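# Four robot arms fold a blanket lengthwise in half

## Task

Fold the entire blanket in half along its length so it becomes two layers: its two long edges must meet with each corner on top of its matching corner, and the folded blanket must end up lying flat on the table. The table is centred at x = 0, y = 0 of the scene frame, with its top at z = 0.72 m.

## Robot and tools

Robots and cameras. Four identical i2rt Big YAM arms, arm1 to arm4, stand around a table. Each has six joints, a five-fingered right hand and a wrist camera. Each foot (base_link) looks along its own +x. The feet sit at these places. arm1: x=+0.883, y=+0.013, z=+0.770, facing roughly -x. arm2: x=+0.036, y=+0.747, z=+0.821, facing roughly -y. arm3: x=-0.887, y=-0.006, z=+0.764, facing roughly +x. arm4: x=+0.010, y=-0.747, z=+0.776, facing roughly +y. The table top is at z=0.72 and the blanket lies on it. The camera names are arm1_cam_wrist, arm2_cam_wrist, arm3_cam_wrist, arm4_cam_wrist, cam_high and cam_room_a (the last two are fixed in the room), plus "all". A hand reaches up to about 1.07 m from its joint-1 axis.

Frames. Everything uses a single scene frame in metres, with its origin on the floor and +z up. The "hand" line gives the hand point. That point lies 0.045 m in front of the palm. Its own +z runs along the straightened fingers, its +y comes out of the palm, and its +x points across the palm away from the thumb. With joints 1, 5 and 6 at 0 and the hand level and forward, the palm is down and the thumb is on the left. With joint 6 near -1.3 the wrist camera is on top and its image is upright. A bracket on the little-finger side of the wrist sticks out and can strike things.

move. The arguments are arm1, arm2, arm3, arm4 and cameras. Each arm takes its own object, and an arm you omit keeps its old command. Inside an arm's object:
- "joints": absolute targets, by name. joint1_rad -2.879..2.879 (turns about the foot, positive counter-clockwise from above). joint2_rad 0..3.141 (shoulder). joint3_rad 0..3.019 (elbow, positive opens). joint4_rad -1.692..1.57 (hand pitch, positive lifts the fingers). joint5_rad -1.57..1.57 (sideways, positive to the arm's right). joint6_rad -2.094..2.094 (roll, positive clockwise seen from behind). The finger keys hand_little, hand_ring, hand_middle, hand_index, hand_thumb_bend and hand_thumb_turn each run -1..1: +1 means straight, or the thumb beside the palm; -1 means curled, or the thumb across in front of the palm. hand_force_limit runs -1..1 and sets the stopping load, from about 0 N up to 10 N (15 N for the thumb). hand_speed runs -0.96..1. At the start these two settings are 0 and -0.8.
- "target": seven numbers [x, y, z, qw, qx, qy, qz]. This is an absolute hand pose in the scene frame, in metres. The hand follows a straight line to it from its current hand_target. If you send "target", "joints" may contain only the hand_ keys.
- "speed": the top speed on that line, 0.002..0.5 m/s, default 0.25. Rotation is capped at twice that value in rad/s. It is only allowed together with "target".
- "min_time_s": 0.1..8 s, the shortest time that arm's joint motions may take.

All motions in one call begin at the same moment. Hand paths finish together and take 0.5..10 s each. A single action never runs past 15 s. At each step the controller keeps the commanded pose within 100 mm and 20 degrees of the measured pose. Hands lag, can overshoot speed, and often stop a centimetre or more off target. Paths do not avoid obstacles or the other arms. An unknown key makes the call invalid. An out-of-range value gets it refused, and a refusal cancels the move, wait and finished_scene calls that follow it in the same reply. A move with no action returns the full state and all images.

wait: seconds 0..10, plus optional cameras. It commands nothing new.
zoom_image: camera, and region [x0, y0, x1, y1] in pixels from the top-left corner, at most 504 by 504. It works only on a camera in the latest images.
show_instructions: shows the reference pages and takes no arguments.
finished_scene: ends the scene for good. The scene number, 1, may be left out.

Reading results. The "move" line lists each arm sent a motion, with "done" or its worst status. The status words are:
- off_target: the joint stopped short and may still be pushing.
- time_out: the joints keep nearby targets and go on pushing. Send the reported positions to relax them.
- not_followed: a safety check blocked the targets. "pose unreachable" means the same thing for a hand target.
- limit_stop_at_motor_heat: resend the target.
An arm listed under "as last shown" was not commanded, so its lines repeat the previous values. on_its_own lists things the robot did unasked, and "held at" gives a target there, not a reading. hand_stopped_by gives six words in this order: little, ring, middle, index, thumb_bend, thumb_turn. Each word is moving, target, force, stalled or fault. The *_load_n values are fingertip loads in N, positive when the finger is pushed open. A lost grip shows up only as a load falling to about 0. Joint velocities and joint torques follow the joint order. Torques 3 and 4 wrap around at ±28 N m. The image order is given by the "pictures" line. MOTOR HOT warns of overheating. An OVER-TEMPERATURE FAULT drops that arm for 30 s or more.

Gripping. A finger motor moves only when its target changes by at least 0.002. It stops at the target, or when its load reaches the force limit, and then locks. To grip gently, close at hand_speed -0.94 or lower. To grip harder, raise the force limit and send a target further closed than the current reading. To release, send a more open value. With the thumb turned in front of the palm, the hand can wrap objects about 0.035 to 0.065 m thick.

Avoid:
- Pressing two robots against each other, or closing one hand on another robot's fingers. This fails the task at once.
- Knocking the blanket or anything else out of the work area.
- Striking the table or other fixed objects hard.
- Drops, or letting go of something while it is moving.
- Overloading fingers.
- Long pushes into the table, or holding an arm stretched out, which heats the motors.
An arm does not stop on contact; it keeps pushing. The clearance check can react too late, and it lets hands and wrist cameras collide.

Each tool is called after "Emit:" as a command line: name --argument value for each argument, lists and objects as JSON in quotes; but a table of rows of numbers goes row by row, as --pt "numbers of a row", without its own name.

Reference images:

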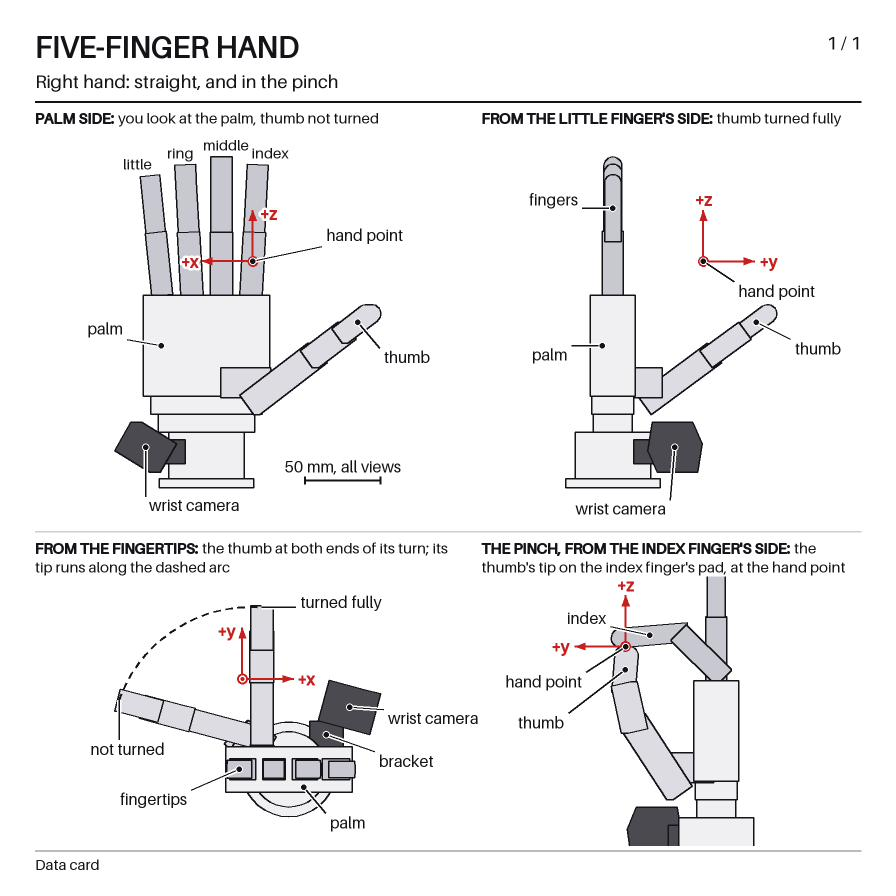

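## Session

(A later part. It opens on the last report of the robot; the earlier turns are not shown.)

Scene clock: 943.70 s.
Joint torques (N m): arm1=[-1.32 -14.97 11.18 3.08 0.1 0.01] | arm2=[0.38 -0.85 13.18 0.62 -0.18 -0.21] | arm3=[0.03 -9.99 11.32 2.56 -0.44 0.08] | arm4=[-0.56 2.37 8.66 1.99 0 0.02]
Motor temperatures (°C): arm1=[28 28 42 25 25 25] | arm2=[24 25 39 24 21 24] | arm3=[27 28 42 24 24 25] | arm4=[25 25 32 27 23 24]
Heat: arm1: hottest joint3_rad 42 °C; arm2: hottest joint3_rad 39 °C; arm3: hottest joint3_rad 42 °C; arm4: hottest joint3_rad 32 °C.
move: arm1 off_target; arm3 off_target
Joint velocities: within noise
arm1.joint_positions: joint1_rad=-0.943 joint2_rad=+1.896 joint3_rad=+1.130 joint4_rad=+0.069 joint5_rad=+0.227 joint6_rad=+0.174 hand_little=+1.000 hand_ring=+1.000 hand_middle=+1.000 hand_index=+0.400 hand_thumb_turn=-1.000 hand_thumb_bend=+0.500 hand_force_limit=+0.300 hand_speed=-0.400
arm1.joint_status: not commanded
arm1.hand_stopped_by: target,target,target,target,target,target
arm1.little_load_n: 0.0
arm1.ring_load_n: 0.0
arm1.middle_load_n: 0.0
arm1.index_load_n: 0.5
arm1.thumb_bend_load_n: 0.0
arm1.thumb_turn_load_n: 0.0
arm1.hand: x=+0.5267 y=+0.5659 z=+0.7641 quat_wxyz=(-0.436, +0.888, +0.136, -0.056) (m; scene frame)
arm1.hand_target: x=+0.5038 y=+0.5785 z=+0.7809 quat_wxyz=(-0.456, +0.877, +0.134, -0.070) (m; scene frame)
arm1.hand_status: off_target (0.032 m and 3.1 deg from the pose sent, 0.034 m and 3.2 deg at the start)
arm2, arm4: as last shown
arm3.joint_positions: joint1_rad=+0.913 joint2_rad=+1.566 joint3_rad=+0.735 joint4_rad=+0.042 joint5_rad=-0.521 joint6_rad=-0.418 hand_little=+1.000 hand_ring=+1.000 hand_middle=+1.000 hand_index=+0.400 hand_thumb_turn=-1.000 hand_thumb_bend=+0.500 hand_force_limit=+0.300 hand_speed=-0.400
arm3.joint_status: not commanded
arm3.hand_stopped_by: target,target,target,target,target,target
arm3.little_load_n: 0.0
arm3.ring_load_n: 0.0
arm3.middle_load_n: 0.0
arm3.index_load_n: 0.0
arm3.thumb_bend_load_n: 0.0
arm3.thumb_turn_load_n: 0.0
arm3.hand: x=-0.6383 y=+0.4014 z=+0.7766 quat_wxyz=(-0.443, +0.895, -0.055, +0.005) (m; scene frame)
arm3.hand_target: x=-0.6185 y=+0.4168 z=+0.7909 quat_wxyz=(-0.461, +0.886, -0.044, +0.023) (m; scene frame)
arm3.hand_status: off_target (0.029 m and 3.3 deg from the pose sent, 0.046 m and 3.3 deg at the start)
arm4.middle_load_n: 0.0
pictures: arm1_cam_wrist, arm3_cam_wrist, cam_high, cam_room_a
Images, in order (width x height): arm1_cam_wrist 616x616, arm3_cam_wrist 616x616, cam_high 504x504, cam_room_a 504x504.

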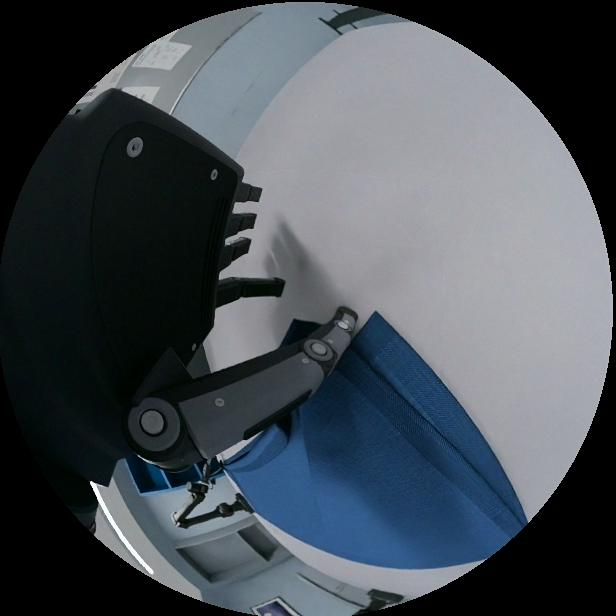

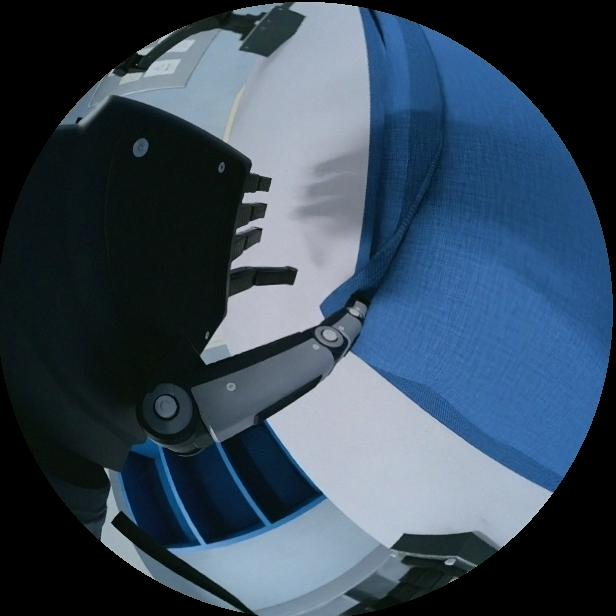

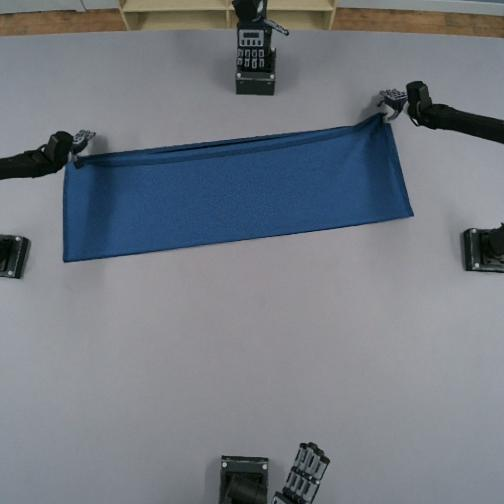

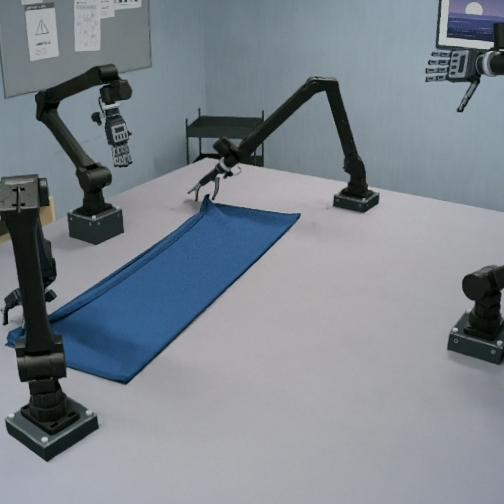

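Emit:
move --arm1 '{"joints": {"hand_index": -0.5, "hand_thumb_bend": 0.0, "hand_speed": -0.5, "hand_force_limit": 0.3}}' --arm3 '{"target": [-0.627, 0.418, 0.775, 0.4612, -0.8860, 0.0444, -0.0231], "speed": 0.08}' --cameras '["arm1_cam_wrist", "arm3_cam_wrist", "cam_room_a"]'

Emit:
zoom_image --camera "arm1_cam_wrist" --region '[230, 230, 450, 450]'

Emit:
zoom_image --camera "arm3_cam_wrist" --region '[230, 230, 450, 450]'

Emit:
zoom_image --camera "cam_room_a" --region '[160, 150, 280, 250]'

Scene clock: 954.20 s.
Joint torques (N m): arm1=[-1.26 -14.97 11.18 3.08 0.09 0] | arm2=[-0.09 -0.85 13.22 0.55 -0.2 -0.21] | arm3=[1.38 -9.93 8.66 2.65 -0.18 0.21] | arm4=[-0.79 2.26 8.59 1.89 0 0.02]
Motor temperatures (°C): arm1=[28 28 43 25 25 25] | arm2=[24 25 39 24 21 24] | arm3=[27 28 41 24 24 25] | arm4=[25 25 32 27 23 24]
Heat: arm1: hottest joint3_rad 43 °C; arm2: hottest joint3_rad 39 °C; arm3: hottest joint3_rad 41 °C; arm4: hottest joint3_rad 32 °C.
move: arm1 off_target; arm3 done
Joint velocities: within noise
arm1.joint_positions: joint1_rad=-0.943 joint2_rad=+1.896 joint3_rad=+1.130 joint4_rad=+0.069 joint5_rad=+0.227 joint6_rad=+0.174 hand_little=+1.000 hand_ring=+1.000 hand_middle=+1.000 hand_index=-0.284 hand_thumb_turn=-1.000 hand_thumb_bend=+0.106 hand_force_limit=+0.300 hand_speed=-0.500
arm1.joint_status: hand_index off_target (ended at -0.284, target -0.500); hand_thumb_bend off_target (ended at +0.106, target +0.000); the others done
arm1.hand_stopped_by: target,target,target,force,force,target
arm1.little_load_n: 0.0
arm1.ring_load_n: 0.0
arm1.middle_load_n: 0.0
arm1.index_load_n: 3.5
arm1.thumb_bend_load_n: 9.0
arm1.thumb_turn_load_n: -5.5
arm1.hand: x=+0.5268 y=+0.5659 z=+0.7641 quat_wxyz=(-0.436, +0.888, +0.136, -0.056) (m; scene frame)
arm1.hand_target: x=+0.5038 y=+0.5785 z=+0.7809 quat_wxyz=(-0.456, +0.877, +0.134, -0.070) (m; scene frame)
arm1.hand_status: not commanded
arm2: as last shown
arm3.joint_positions: joint1_rad=+0.913 joint2_rad=+1.589 joint3_rad=+0.735 joint4_rad=+0.102 joint5_rad=-0.516 joint6_rad=-0.418 hand_little=+1.000 hand_ring=+1.000 hand_middle=+1.000 hand_index=+0.400 hand_thumb_turn=-1.000 hand_thumb_bend=+0.500 hand_force_limit=+0.300 hand_speed=-0.400
arm3.joint_status: not commanded
arm3.hand_stopped_by: target,target,target,target,target,target
arm3.little_load_n: 0.0
arm3.ring_load_n: 0.0
arm3.middle_load_n: 0.5
arm3.index_load_n: 0.0
arm3.thumb_bend_load_n: 0.0
arm3.thumb_turn_load_n: 0.0
arm3.hand: x=-0.6305 y=+0.4084 z=+0.7733 quat_wxyz=(-0.455, +0.889, -0.050, +0.018) (m; scene frame)
arm3.hand_target: x=-0.6271 y=+0.4178 z=+0.7753 quat_wxyz=(-0.461, +0.886, -0.044, +0.023) (m; scene frame)
arm3.hand_status: done (0.010 m and 1.2 deg from the pose sent, 0.020 m and 3.3 deg at the start)
arm4.joint_positions: joint1_rad=-0.354 joint2_rad=+0.646 joint3_rad=+1.604 joint4_rad=-1.162 joint5_rad=+0.015 joint6_rad=-1.239 hand_little=+1.000 hand_ring=+1.000 hand_middle=+1.000 hand_index=+1.000 hand_thumb_turn=+1.000 hand_thumb_bend=+1.000 hand_force_limit=+0.000 hand_speed=-0.800
arm4.joint_status: not commanded
arm4.hand_stopped_by: target,target,target,target,target,target
arm4.little_load_n: 0.0
arm4.ring_load_n: 0.0
arm4.middle_load_n: 0.0
arm4.index_load_n: 0.0
arm4.thumb_bend_load_n: 0.0
arm4.thumb_turn_load_n: 0.0
arm4.hand: x=+0.1450 y=-0.5525 z=+1.4000 quat_wxyz=(-0.428, +0.709, +0.313, +0.465) (m; scene frame)
arm4.hand_target: x=+0.1437 y=-0.5556 z=+1.4085 quat_wxyz=(-0.433, +0.703, +0.311, +0.471) (m; scene frame)
arm4.hand_status: not commanded
pictures: arm1_cam_wrist, arm3_cam_wrist, cam_room_a
Images, in order (width x height): arm1_cam_wrist 616x616, arm3_cam_wrist 616x616, cam_room_a 504x504.

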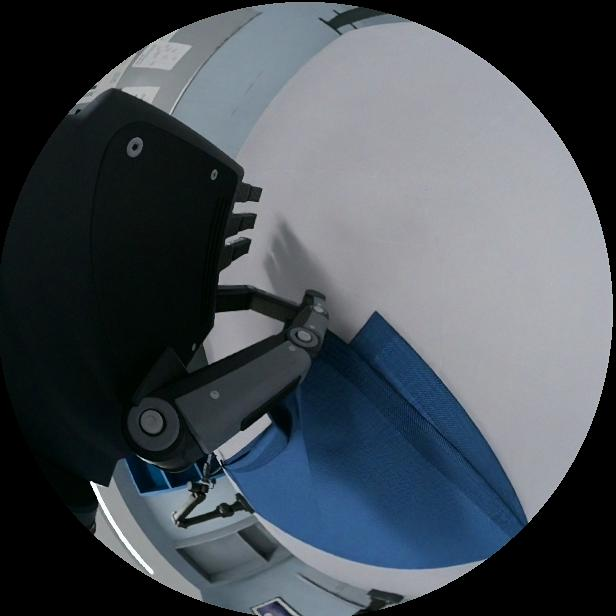

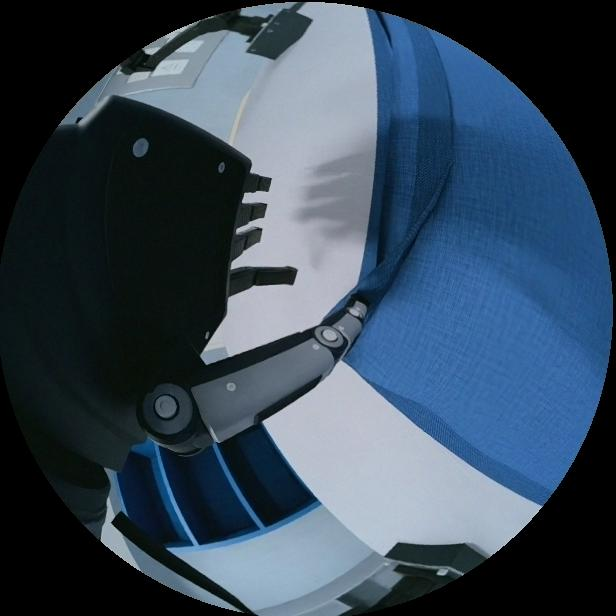

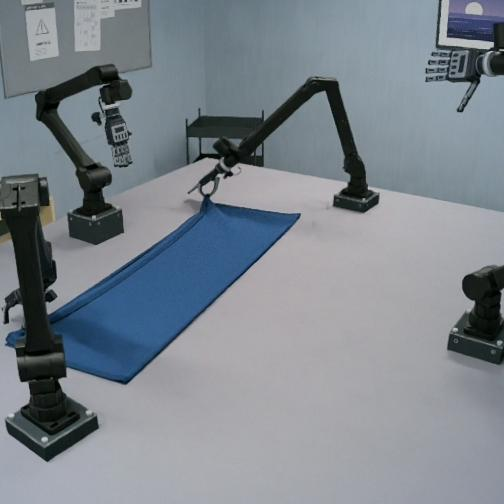

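Scaled by 2.291 from the camera's 616x616 image, which has a finer 880x880 frame.

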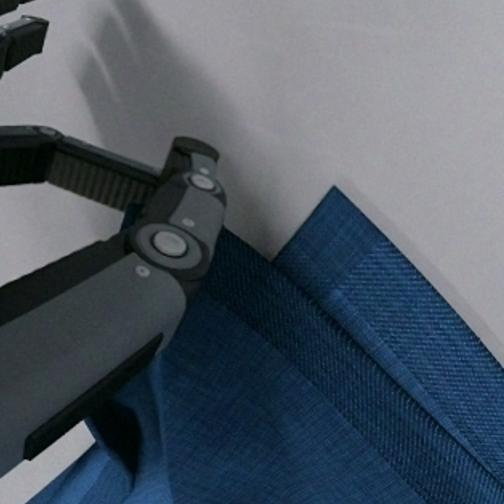

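Scaled by 2.291 from the camera's 616x616 image, which has a finer 880x880 frame.

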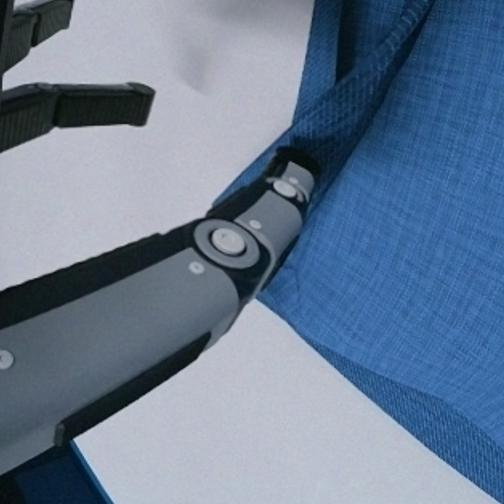

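Scaled by 4.200.

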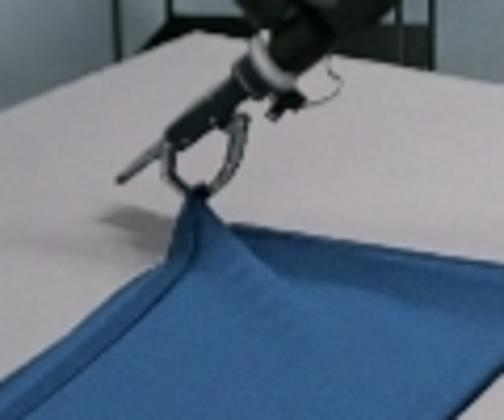

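Emit:
move --arm3 '{"target": [-0.645, 0.418, 0.766, 0.4612, -0.8860, 0.0444, -0.0231], "speed": 0.08}'

Emit:
move --arm3 '{"joints": {"hand_index": -0.5, "hand_thumb_bend": 0.0, "hand_speed": -0.5, "hand_force_limit": 0.3}}' --cameras '["arm1_cam_wrist", "arm3_cam_wrist", "cam_high"]'

Emit:
zoom_image --camera "arm3_cam_wrist" --region '[230, 230, 450, 450]'

Scene clock: 965.23 s.
Joint torques (N m): arm1=[-1.26 -14.97 11.18 3.08 0.09 0] | arm2=[0.56 -0.85 13.07 0.55 -0.17 -0.21] | arm3=[1.38 -9.93 6.83 2.67 -0.17 0.31] | arm4=[-0.79 2.55 8.58 1.92 -0.01 0.04]
Motor temperatures (°C): arm1=[28 28 44 25 25 25] | arm2=[24 25 39 24 21 24] | arm3=[27 28 40 24 23 25] | arm4=[25 25 32 27 23 24]
Heat: arm1: hottest joint3_rad 44 °C; arm2: hottest joint3_rad 39 °C; arm3: hottest joint3_rad 40 °C; arm4: hottest joint3_rad 32 °C.
move: arm3 done
Joint velocities: within noise
arm1, arm2, arm4: as last shown
arm1.index_load_n: 3.0
arm3.joint_positions: joint1_rad=+0.946 joint2_rad=+1.589 joint3_rad=+0.712 joint4_rad=+0.155 joint5_rad=-0.490 joint6_rad=-0.404 hand_little=+1.000 hand_ring=+1.000 hand_middle=+1.000 hand_index=+0.400 hand_thumb_turn=-1.000 hand_thumb_bend=+0.500 hand_force_limit=+0.300 hand_speed=-0.400
arm3.joint_status: not commanded
arm3.hand_stopped_by: target,target,target,target,target,target
arm3.little_load_n: 0.0
arm3.ring_load_n: -0.5
arm3.middle_load_n: 0.0
arm3.index_load_n: 0.0
arm3.thumb_bend_load_n: 0.0
arm3.thumb_turn_load_n: 0.0
arm3.hand: x=-0.6410 y=+0.4153 z=+0.7704 quat_wxyz=(-0.460, +0.886, -0.043, +0.026) (m; scene frame)
arm3.hand_target: x=-0.6450 y=+0.4179 z=+0.7662 quat_wxyz=(-0.461, +0.886, -0.044, +0.023) (m; scene frame)
arm3.hand_status: done (0.006 m and 0.4 deg from the pose sent, 0.019 m and 1.3 deg at the start)
pictures: none

Scene clock: 966.27 s.
Joint torques (N m): arm1=[-1.32 -14.92 11.18 3.1 0.09 0] | arm2=[0.09 -0.56 13.16 0.54 -0.17 -0.21] | arm3=[1.38 -10.05 6.83 2.66 -0.18 0.31] | arm4=[-0.91 2.43 8.64 1.95 -0.02 0.02]
Motor temperatures (°C): arm1=[28 28 44 25 25 25] | arm2=[24 25 40 24 21 24] | arm3=[27 28 40 24 23 25] | arm4=[25 25 32 27 23 24]
Heat: arm1: hottest joint3_rad 44 °C; arm2: hottest joint3_rad 40 °C; arm3: hottest joint3_rad 40 °C; arm4: hottest joint3_rad 32 °C.
move: arm3 off_target
Joint velocities: within noise
arm1, arm2, arm4: as last shown
arm1.little_load_n: -0.5
arm1.index_load_n: 3.5
arm3.joint_positions: joint1_rad=+0.946 joint2_rad=+1.589 joint3_rad=+0.712 joint4_rad=+0.155 joint5_rad=-0.490 joint6_rad=-0.404 hand_little=+1.000 hand_ring=+1.000 hand_middle=+1.000 hand_index=-0.284 hand_thumb_turn=-1.000 hand_thumb_bend=+0.059 hand_force_limit=+0.300 hand_speed=-0.500
arm3.joint_status: hand_index off_target (ended at -0.284, target -0.500); hand_thumb_bend off_target (ended at +0.059, target +0.000); the others done
arm3.hand_stopped_by: target,target,target,force,force,target
arm3.little_load_n: 0.0
arm3.ring_load_n: 0.0
arm3.middle_load_n: 0.0
arm3.index_load_n: 3.5
arm3.thumb_bend_load_n: 9.0
arm3.thumb_turn_load_n: -5.5
arm3.hand: x=-0.6411 y=+0.4153 z=+0.7704 quat_wxyz=(-0.460, +0.886, -0.043, +0.026) (m; scene frame)
arm3.hand_target: x=-0.6450 y=+0.4179 z=+0.7661 quat_wxyz=(-0.461, +0.886, -0.044, +0.023) (m; scene frame)
arm3.hand_status: not commanded
pictures: arm1_cam_wrist, arm3_cam_wrist, cam_high
Images, in order (width x height): arm1_cam_wrist 616x616, arm3_cam_wrist 616x616, cam_high 504x504.

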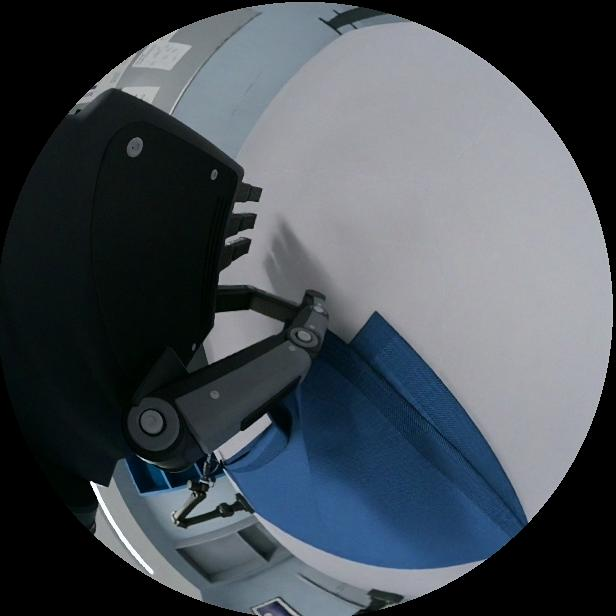

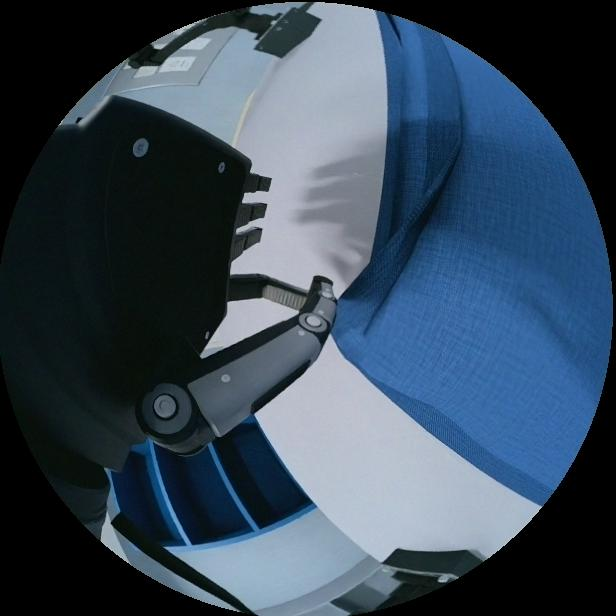

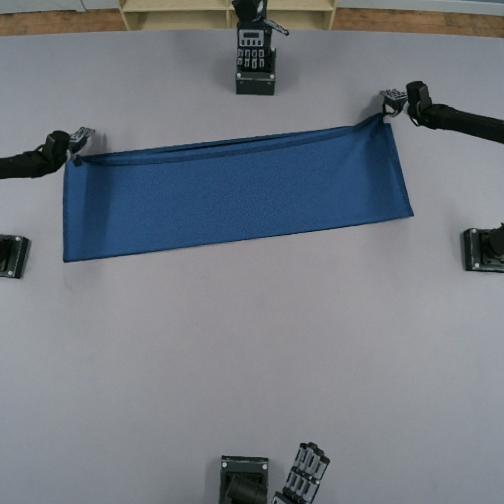

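Scaled by 2.291 from the camera's 616x616 image, which has a finer 880x880 frame.

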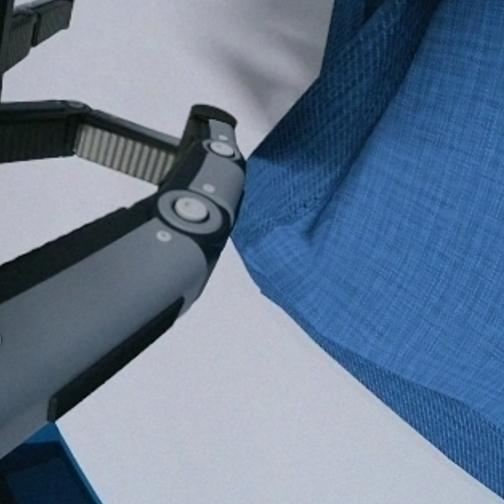

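Emit:
move --arm1 '{"target": [0.515, 0.577, 0.83, 0.4564, -0.8768, -0.1346, 0.0701], "speed": 0.08}' --arm3 '{"target": [-0.655, 0.420, 0.82, 0.4612, -0.8860, 0.0444, -0.0231], "speed": 0.08}' --cameras '["arm1_cam_wrist", "arm3_cam_wrist", "cam_high", "cam_room_a"]'

Emit:
zoom_image --camera "arm3_cam_wrist" --region '[230, 230, 450, 450]'

Emit:
zoom_image --camera "arm1_cam_wrist" --region '[230, 230, 450, 450]'

Scene clock: 974.90 s.
Joint torques (N m): arm1=[-2.55 -16.09 11.62 1.8 -0.17 -0.12] | arm2=[0.21 -0.85 13.15 0.5 -0.21 -0.23] | arm3=[1.55 -10.75 10.65 1.24 -0.17 0.32] | arm4=[-0.91 2.32 8.58 1.92 -0.02 0.04]
Motor temperatures (°C): arm1=[28 28 44 25 25 25] | arm2=[24 25 40 24 21 24] | arm3=[27 28 39 24 23 25] | arm4=[25 25 32 27 23 24]
Heat: arm1: hottest joint3_rad 44 °C; arm2: hottest joint3_rad 40 °C; arm3: hottest joint3_rad 39 °C; arm4: hottest joint3_rad 32 °C.
move: arm1 off_target; arm3 off_target
Joint velocities: within noise
arm1.joint_positions: joint1_rad=-0.943 joint2_rad=+1.816 joint3_rad=+1.141 joint4_rad=-0.008 joint5_rad=+0.222 joint6_rad=+0.174 hand_little=+1.000 hand_ring=+1.000 hand_middle=+1.000 hand_index=-0.284 hand_thumb_turn=-1.000 hand_thumb_bend=+0.106 hand_force_limit=+0.300 hand_speed=-0.500
arm1.joint_status: not commanded
arm1.hand_stopped_by: target,target,target,force,force,target
arm1.little_load_n: 0.0
arm1.ring_load_n: 0.0
arm1.middle_load_n: 0.0
arm1.index_load_n: 3.5
arm1.thumb_bend_load_n: 9.0
arm1.thumb_turn_load_n: -5.5
arm1.hand: x=+0.5268 y=+0.5629 z=+0.8059 quat_wxyz=(-0.440, +0.885, +0.136, -0.061) (m; scene frame)
arm1.hand_target: x=+0.5157 y=+0.5761 z=+0.8304 quat_wxyz=(-0.457, +0.877, +0.134, -0.070) (m; scene frame)
arm1.hand_status: off_target (0.030 m and 2.4 deg from the pose sent, 0.068 m and 3.1 deg at the start)
arm2, arm4: as last shown
arm3.joint_positions: joint1_rad=+0.969 joint2_rad=+1.469 joint3_rad=+0.712 joint4_rad=+0.020 joint5_rad=-0.473 joint6_rad=-0.386 hand_little=+1.000 hand_ring=+1.000 hand_middle=+1.000 hand_index=-0.284 hand_thumb_turn=-1.000 hand_thumb_bend=+0.059 hand_force_limit=+0.300 hand_speed=-0.500
arm3.joint_status: not commanded
arm3.hand_stopped_by: target,target,target,force,force,target
arm3.little_load_n: 0.0
arm3.ring_load_n: 0.0
arm3.middle_load_n: 0.0
arm3.index_load_n: 3.0
arm3.thumb_bend_load_n: 9.0
arm3.thumb_turn_load_n: -5.5
arm3.hand: x=-0.6585 y=+0.4080 z=+0.8050 quat_wxyz=(-0.452, +0.891, -0.047, +0.020) (m; scene frame)
arm3.hand_target: x=-0.6553 y=+0.4197 z=+0.8202 quat_wxyz=(-0.461, +0.886, -0.044, +0.023) (m; scene frame)
arm3.hand_status: off_target (0.019 m and 1.3 deg from the pose sent, 0.052 m and 0.4 deg at the start)
pictures: arm1_cam_wrist, arm3_cam_wrist, cam_high, cam_room_a
Images, in order (width x height): arm1_cam_wrist 616x616, arm3_cam_wrist 616x616, cam_high 504x504, cam_room_a 504x504.

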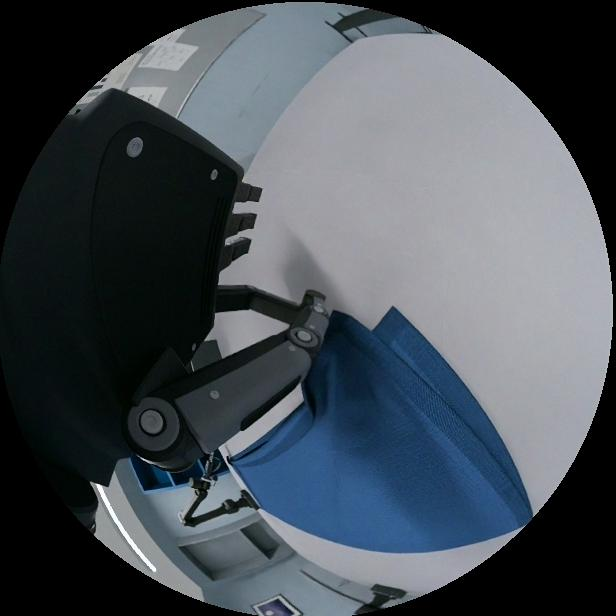

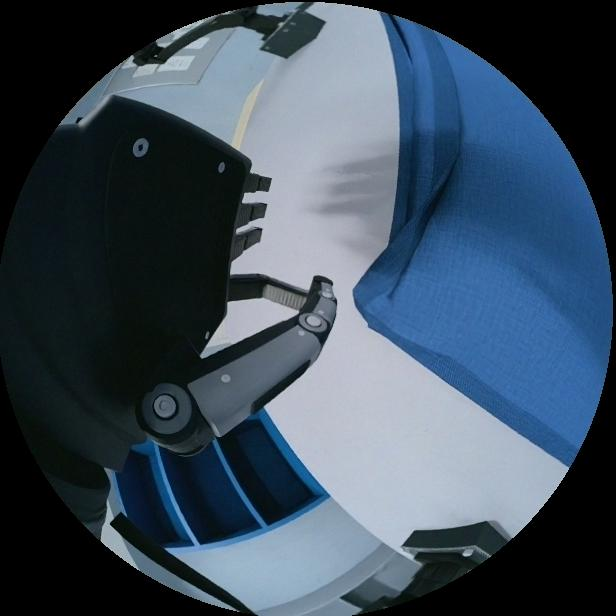

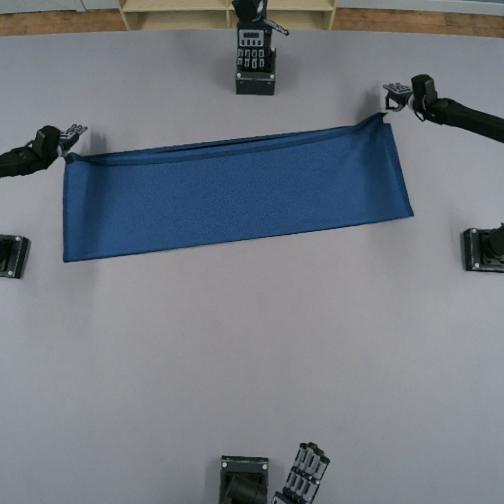

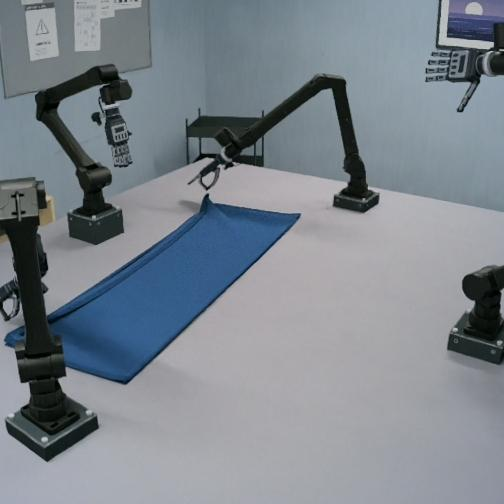

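Scaled by 2.291 from the camera's 616x616 image, which has a finer 880x880 frame.

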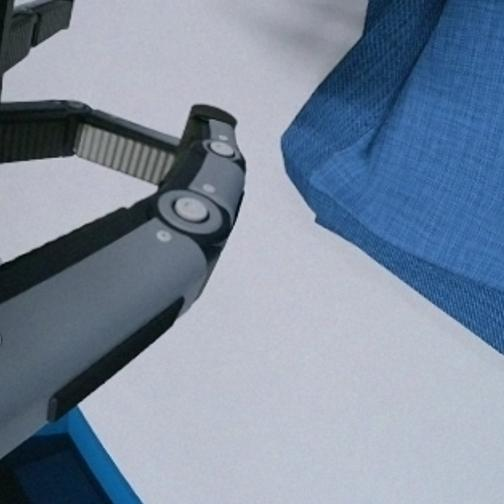

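Scaled by 2.291 from the camera's 616x616 image, which has a finer 880x880 frame.

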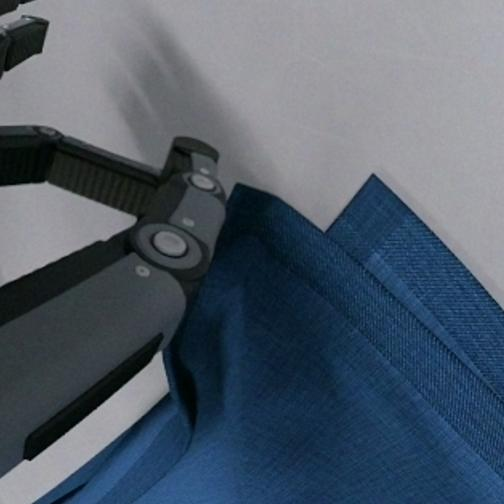

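Emit:
move --arm1 '{"target": [0.512, 0.579, 0.80, 0.4564, -0.8768, -0.1346, 0.0701], "speed": 0.1, "joints": {"hand_index": 0.4, "hand_thumb_bend": 0.5, "hand_speed": 0.2}}' --arm3 '{"target": [-0.645, 0.410, 0.81, 0.4612, -0.8860, 0.0444, -0.0231], "speed": 0.1, "joints": {"hand_index": 0.4, "hand_thumb_bend": 0.5, "hand_speed": 0.2}}'

Emit:
move --arm1 '{"target": [0.510, 0.579, 0.760, 0.4564, -0.8768, -0.1346, 0.0701], "speed": 0.08}' --arm3 '{"target": [-0.645, 0.410, 0.760, 0.4612, -0.8860, 0.0444, -0.0231], "speed": 0.08}' --cameras '["arm1_cam_wrist", "arm3_cam_wrist", "cam_high", "cam_room_a"]'

Emit:
zoom_image --camera "arm3_cam_wrist" --region '[230, 230, 450, 450]'

Emit:
zoom_image --camera "arm1_cam_wrist" --region '[230, 230, 450, 450]'

Emit:
zoom_image --camera "cam_room_a" --region '[160, 150, 280, 250]'

Scene clock: 997.17 s.
Joint torques (N m): arm1=[-2.32 -14.97 10.37 3.06 -0.08 -0.1] | arm2=[0.32 -1.14 13.15 0.7 -0.18 -0.22] | arm3=[-0.15 -9.11 9.68 2.04 -0.41 0.09] | arm4=[-0.67 2.37 8.66 1.95 -0.02 0.02]
Motor temperatures (°C): arm1=[28 30 43 24 25 25] | arm2=[24 24 40 24 21 24] | arm3=[27 28 38 24 23 25] | arm4=[25 25 32 27 23 24]
Heat: arm1: hottest joint3_rad 43 °C; arm2: hottest joint3_rad 40 °C; arm3: hottest joint3_rad 38 °C; arm4: hottest joint3_rad 32 °C.
move: arm1 off_target; arm3 off_target
Joint velocities: within noise
arm1.joint_positions: joint1_rad=-0.943 joint2_rad=+1.856 joint3_rad=+1.141 joint4_rad=+0.032 joint5_rad=+0.222 joint6_rad=+0.174 hand_little=+1.000 hand_ring=+1.000 hand_middle=+1.000 hand_index=+0.400 hand_thumb_turn=-1.000 hand_thumb_bend=+0.500 hand_force_limit=+0.300 hand_speed=+0.200
arm1.joint_status: all done
arm1.hand_stopped_by: target,target,target,target,target,target
arm1.little_load_n: 0.0
arm1.ring_load_n: 0.5
arm1.middle_load_n: 0.0
arm1.index_load_n: 0.0
arm1.thumb_bend_load_n: 0.0
arm1.thumb_turn_load_n: 0.0
arm1.hand: x=+0.5245 y=+0.5668 z=+0.7879 quat_wxyz=(-0.441, +0.885, +0.136, -0.061) (m; scene frame)
arm1.hand_target: x=+0.5125 y=+0.5783 z=+0.8003 quat_wxyz=(-0.456, +0.877, +0.134, -0.070) (m; scene frame)
arm1.hand_status: off_target (0.021 m and 2.3 deg from the pose sent, 0.023 m and 2.3 deg at the start)
arm2, arm4: as last shown
arm3.joint_positions: joint1_rad=+0.952 joint2_rad=+1.469 joint3_rad=+0.712 joint4_rad=+0.020 joint5_rad=-0.494 joint6_rad=-0.391 hand_little=+1.000 hand_ring=+1.000 hand_middle=+1.000 hand_index=+0.400 hand_thumb_turn=-1.000 hand_thumb_bend=+0.500 hand_force_limit=+0.300 hand_speed=+0.200
arm3.joint_status: all done
arm3.hand_stopped_by: target,target,target,target,target,target
arm3.little_load_n: 0.0
arm3.ring_load_n: 0.0
arm3.middle_load_n: 0.0
arm3.index_load_n: 0.0
arm3.thumb_bend_load_n: 0.5
arm3.thumb_turn_load_n: 0.0
arm3.hand: x=-0.6552 y=+0.4053 z=+0.8063 quat_wxyz=(-0.456, +0.889, -0.048, +0.016) (m; scene frame)
arm3.hand_target: x=-0.6451 y=+0.4097 z=+0.8101 quat_wxyz=(-0.461, +0.886, -0.044, +0.023) (m; scene frame)
arm3.hand_status: off_target (0.012 m and 1.2 deg from the pose sent, 0.015 m and 1.3 deg at the start)
pictures: none

Scene clock: 998.40 s.
Joint torques (N m): arm1=[-2.02 -15.38 8.44 3.12 0.03 -0.07] | arm2=[0.44 -0.97 13.08 0.55 -0.19 -0.2] | arm3=[-0.15 -9.82 6.64 2.56 -0.35 0.09] | arm4=[-0.67 2.49 8.62 1.94 -0.01 0.02]
Motor temperatures (°C): arm1=[28 30 42 24 25 25] | arm2=[24 24 40 24 21 24] | arm3=[27 28 38 24 23 25] | arm4=[25 25 32 27 23 24]
Heat: arm1: hottest joint3_rad 42 °C; arm2: hottest joint3_rad 40 °C; arm3: hottest joint3_rad 38 °C; arm4: hottest joint3_rad 32 °C.
move: arm1 done; arm3 done
Joint velocities: within noise
arm1.joint_positions: joint1_rad=-0.943 joint2_rad=+1.928 joint3_rad=+1.141 joint4_rad=+0.124 joint5_rad=+0.222 joint6_rad=+0.174 hand_little=+1.000 hand_ring=+1.000 hand_middle=+1.000 hand_index=+0.400 hand_thumb_turn=-1.000 hand_thumb_bend=+0.500 hand_force_limit=+0.300 hand_speed=+0.200
arm1.joint_status: not commanded
arm1.hand_stopped_by: target,target,target,target,target,target
arm1.little_load_n: 0.0
arm1.ring_load_n: 0.0
arm1.middle_load_n: 0.0
arm1.index_load_n: 0.0
arm1.thumb_bend_load_n: 0.0
arm1.thumb_turn_load_n: 0.0
arm1.hand: x=+0.5193 y=+0.5754 z=+0.7580 quat_wxyz=(-0.448, +0.881, +0.134, -0.065) (m; scene frame)
arm1.hand_target: x=+0.5102 y=+0.5788 z=+0.7600 quat_wxyz=(-0.456, +0.877, +0.134, -0.070) (m; scene frame)
arm1.hand_status: done (0.010 m and 1.2 deg from the pose sent, 0.034 m and 2.3 deg at the start)
arm2.joint_positions: joint1_rad=-0.102 joint2_rad=+0.656 joint3_rad=+0.973 joint4_rad=-1.677 joint5_rad=-0.045 joint6_rad=-0.127 hand_little=+1.000 hand_ring=+1.000 hand_middle=+1.000 hand_index=+1.000 hand_thumb_turn=+1.000 hand_thumb_bend=+1.000 hand_force_limit=+0.000 hand_speed=-0.800
arm2.joint_status: not commanded
arm2.hand_stopped_by: target,target,target,target,target,target
arm2.little_load_n: 0.0
arm2.ring_load_n: -0.5
arm2.middle_load_n: 0.0
arm2.index_load_n: 0.0
arm2.thumb_bend_load_n: 0.0
arm2.thumb_turn_load_n: 0.0
arm2.hand: x=+0.0528 y=+0.6245 z=+1.0811 quat_wxyz=(-0.003, -0.004, -0.994, +0.108) (m; scene frame)
arm2.hand_target: x=+0.0503 y=+0.6204 z=+1.0993 quat_wxyz=(+0.001, +0.000, -0.991, +0.131) (m; scene frame)
arm2.hand_status: not commanded
arm3.joint_positions: joint1_rad=+0.952 joint2_rad=+1.592 joint3_rad=+0.693 joint4_rad=+0.175 joint5_rad=-0.496 joint6_rad=-0.392 hand_little=+1.000 hand_ring=+1.000 hand_middle=+1.000 hand_index=+0.400 hand_thumb_turn=-1.000 hand_thumb_bend=+0.500 hand_force_limit=+0.300 hand_speed=+0.200
arm3.joint_status: not commanded
arm3.hand_stopped_by: target,target,target,target,target,target
arm3.little_load_n: 0.0
arm3.ring_load_n: 0.0
arm3.middle_load_n: 0.0
arm3.index_load_n: 0.0
arm3.thumb_bend_load_n: 0.0
arm3.thumb_turn_load_n: 0.0
arm3.hand: x=-0.6494 y=+0.4130 z=+0.7649 quat_wxyz=(-0.461, +0.886, -0.045, +0.018) (m; scene frame)
arm3.hand_target: x=-0.6451 y=+0.4100 z=+0.7601 quat_wxyz=(-0.461, +0.886, -0.044, +0.023) (m; scene frame)
arm3.hand_status: done (0.007 m and 0.5 deg from the pose sent, 0.048 m and 1.2 deg at the start)
arm4: as last shown
arm4.index_load_n: -0.5
pictures: arm1_cam_wrist, arm3_cam_wrist, cam_high, cam_room_a
Images, in order (width x height): arm1_cam_wrist 616x616, arm3_cam_wrist 616x616, cam_high 504x504, cam_room_a 504x504.

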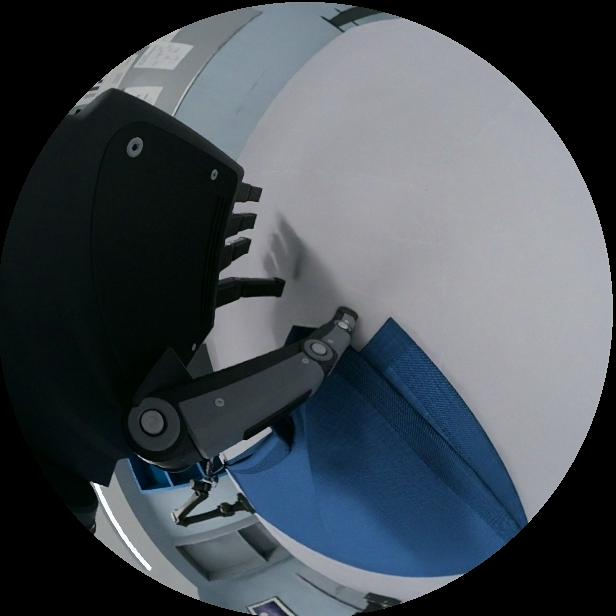

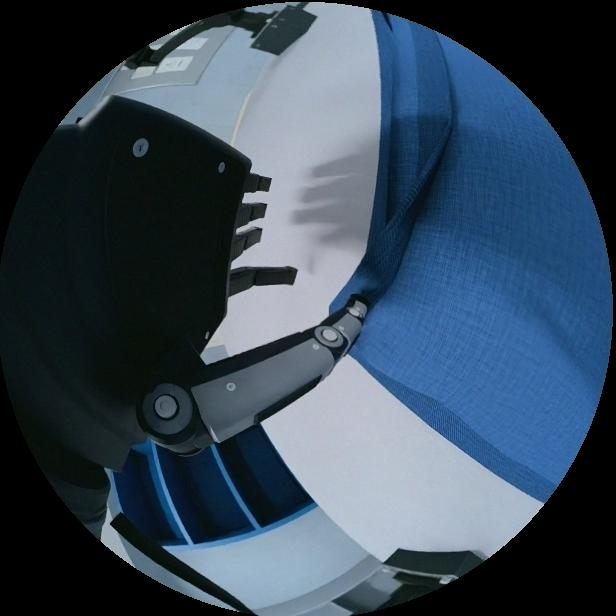

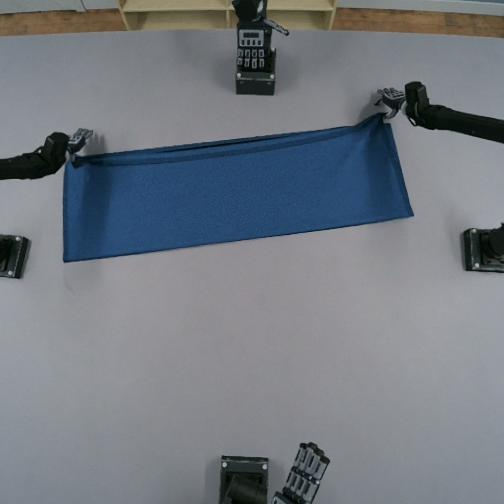

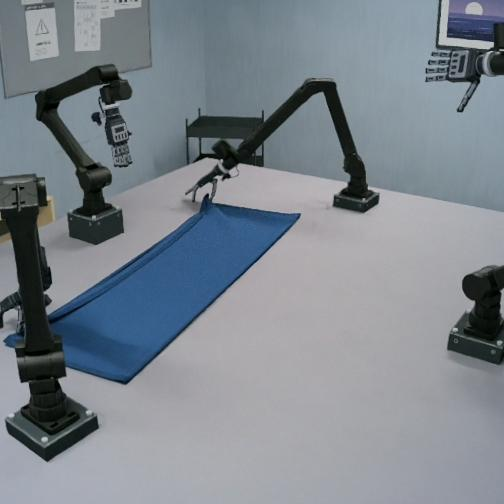

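Scaled by 2.291 from the camera's 616x616 image, which has a finer 880x880 frame.

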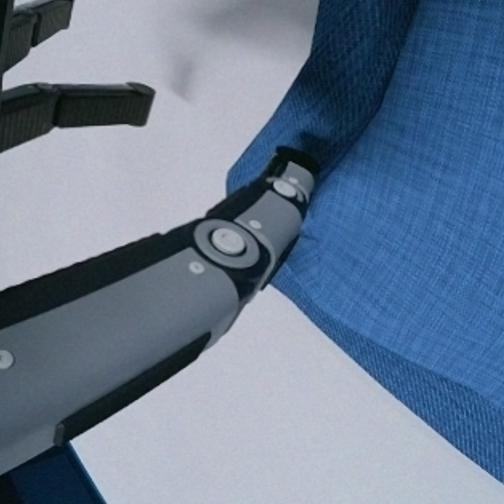

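Scaled by 2.291 from the camera's 616x616 image, which has a finer 880x880 frame.

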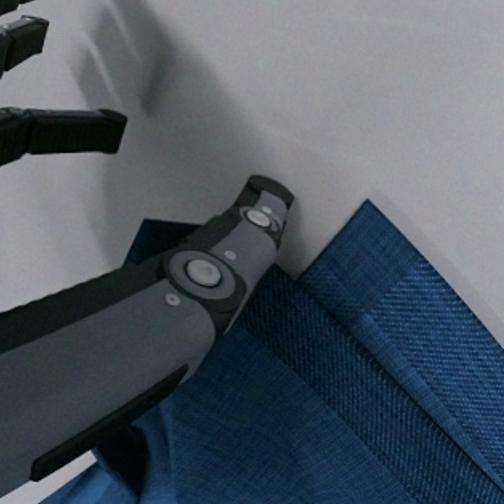

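Scaled by 4.200.

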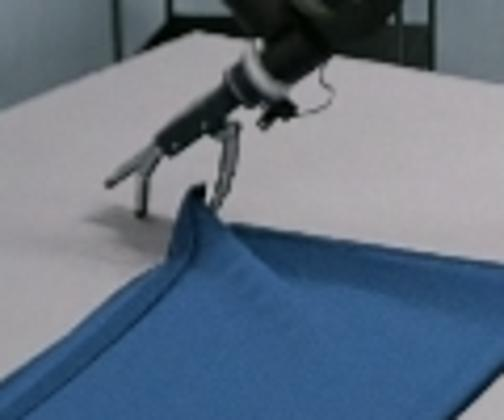

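Emit:
move --arm1 '{"target": [0.493, 0.566, 0.755, 0.4564, -0.8768, -0.1346, 0.0701], "speed": 0.08}' --arm3 '{"target": [-0.645, 0.400, 0.745, 0.4612, -0.8860, 0.0444, -0.0231], "speed": 0.08}' --cameras '["arm1_cam_wrist", "arm3_cam_wrist", "cam_high", "cam_room_a"]'

Emit:
zoom_image --camera "arm3_cam_wrist" --region '[230, 230, 450, 450]'

Emit:
zoom_image --camera "arm1_cam_wrist" --region '[230, 230, 450, 450]'

Emit:
zoom_image --camera "cam_room_a" --region '[160, 150, 280, 250]'

Scene clock: 1018.53 s.
Joint torques (N m): arm1=[-1.61 -14.8 8.06 3.1 0.1 0.03] | arm2=[0.67 -1.14 13.16 0.5 -0.19 -0.22] | arm3=[-0.09 -8.94 6.08 2.44 -0.22 0.05] | arm4=[-0.79 2.14 8.68 1.91 -0.01 0.03]
Motor temperatures (°C): arm1=[28 30 41 25 25 25] | arm2=[23 24 40 24 21 24] | arm3=[27 28 38 24 23 25] | arm4=[25 25 32 27 23 24]
Heat: arm1: hottest joint3_rad 41 °C; arm2: hottest joint3_rad 40 °C; arm3: hottest joint3_rad 38 °C; arm4: hottest joint3_rad 32 °C.
move: arm1 done; arm3 off_target
Joint velocities: within noise
arm1.joint_positions: joint1_rad=-0.907 joint2_rad=+1.929 joint3_rad=+1.141 joint4_rad=+0.129 joint5_rad=+0.251 joint6_rad=+0.191 hand_little=+1.000 hand_ring=+1.000 hand_middle=+1.000 hand_index=+0.400 hand_thumb_turn=-1.000 hand_thumb_bend=+0.500 hand_force_limit=+0.300 hand_speed=+0.200
arm1.joint_status: not commanded
arm1.hand_stopped_by: target,target,target,target,target,target
arm1.little_load_n: 0.0
arm1.ring_load_n: 0.0
arm1.middle_load_n: 0.0
arm1.index_load_n: 0.0
arm1.thumb_bend_load_n: 0.0
arm1.thumb_turn_load_n: 0.0
arm1.hand: x=+0.5023 y=+0.5657 z=+0.7585 quat_wxyz=(-0.453, +0.879, +0.135, -0.065) (m; scene frame)
arm1.hand_target: x=+0.4931 y=+0.5657 z=+0.7551 quat_wxyz=(-0.456, +0.877, +0.135, -0.070) (m; scene frame)
arm1.hand_status: done (0.010 m and 0.8 deg from the pose sent, 0.028 m and 1.2 deg at the start)
arm2, arm4: as last shown
arm2.ring_load_n: 0.0
arm3.joint_positions: joint1_rad=+0.934 joint2_rad=+1.609 joint3_rad=+0.667 joint4_rad=+0.226 joint5_rad=-0.513 joint6_rad=-0.401 hand_little=+1.000 hand_ring=+1.000 hand_middle=+1.000 hand_index=+0.400 hand_thumb_turn=-1.000 hand_thumb_bend=+0.500 hand_force_limit=+0.300 hand_speed=+0.200
arm3.joint_status: not commanded
arm3.hand_stopped_by: target,target,target,target,target,target
arm3.little_load_n: 0.0
arm3.ring_load_n: 0.0
arm3.middle_load_n: 0.0
arm3.index_load_n: 0.0
arm3.thumb_bend_load_n: -0.5
arm3.thumb_turn_load_n: 0.0
arm3.hand: x=-0.6472 y=+0.4057 z=+0.7558 quat_wxyz=(-0.467, +0.883, -0.044, +0.021) (m; scene frame)
arm3.hand_target: x=-0.6452 y=+0.3998 z=+0.7452 quat_wxyz=(-0.461, +0.886, -0.044, +0.023) (m; scene frame)
arm3.hand_status: off_target (0.012 m and 0.7 deg from the pose sent, 0.024 m and 0.5 deg at the start)
arm4.index_load_n: 0.0
pictures: arm1_cam_wrist, arm3_cam_wrist, cam_high, cam_room_a
Images, in order (width x height): arm1_cam_wrist 616x616, arm3_cam_wrist 616x616, cam_high 504x504, cam_room_a 504x504.

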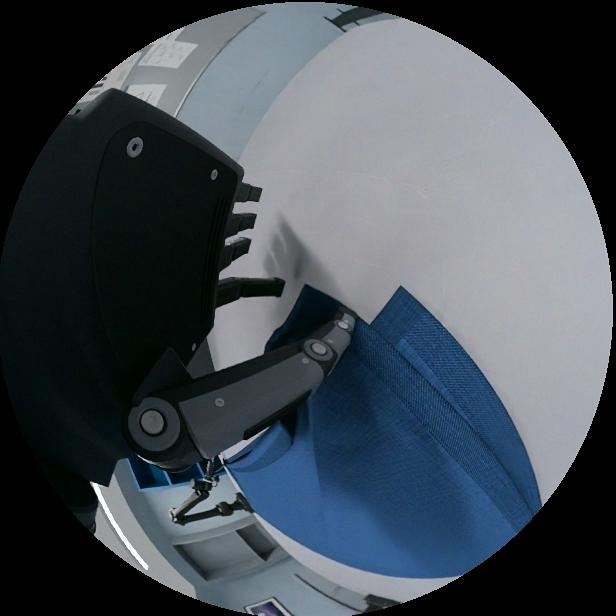

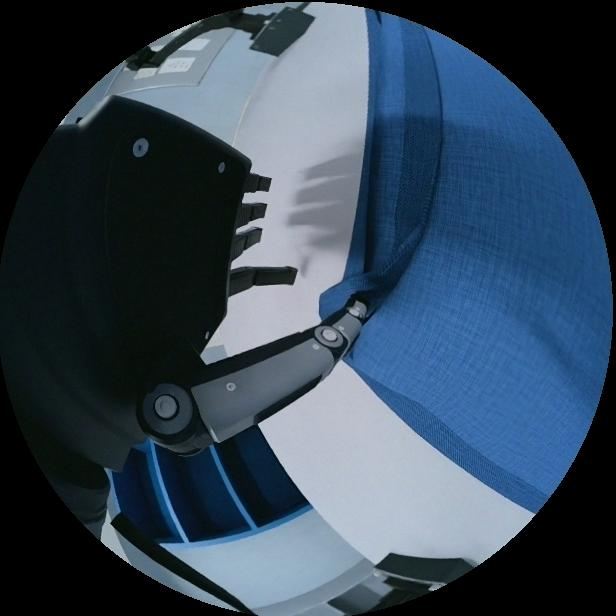

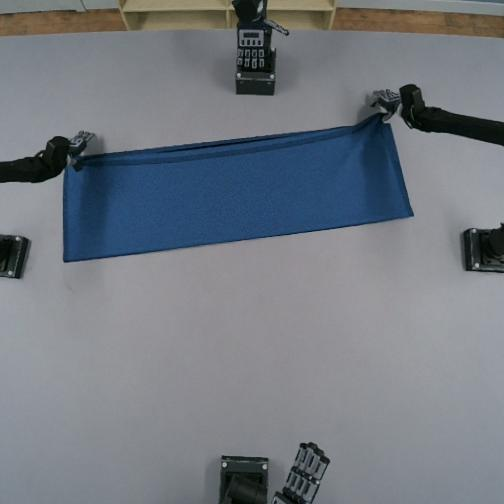

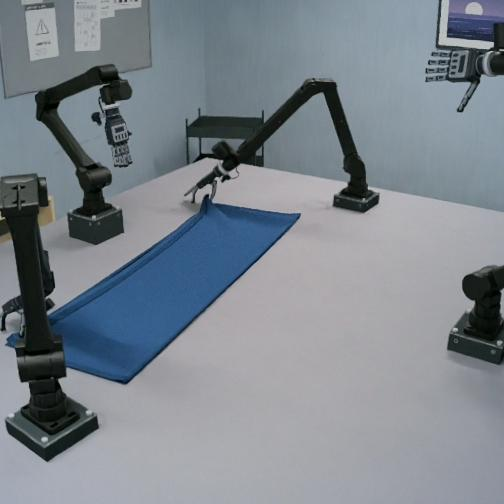

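Scaled by 2.291 from the camera's 616x616 image, which has a finer 880x880 frame.

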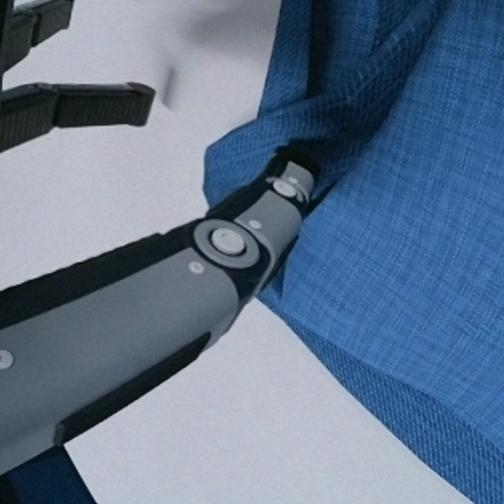

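Scaled by 2.291 from the camera's 616x616 image, which has a finer 880x880 frame.

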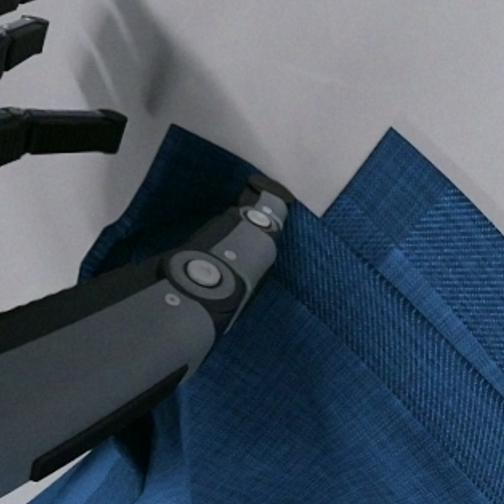

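Scaled by 4.200.

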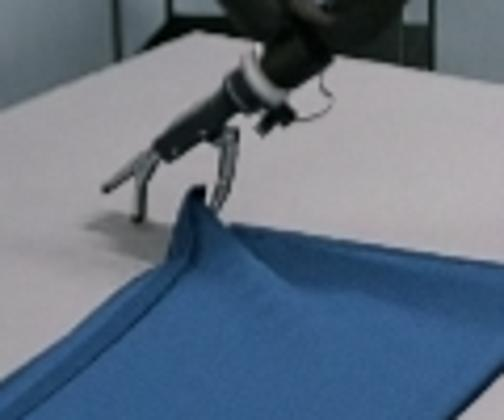

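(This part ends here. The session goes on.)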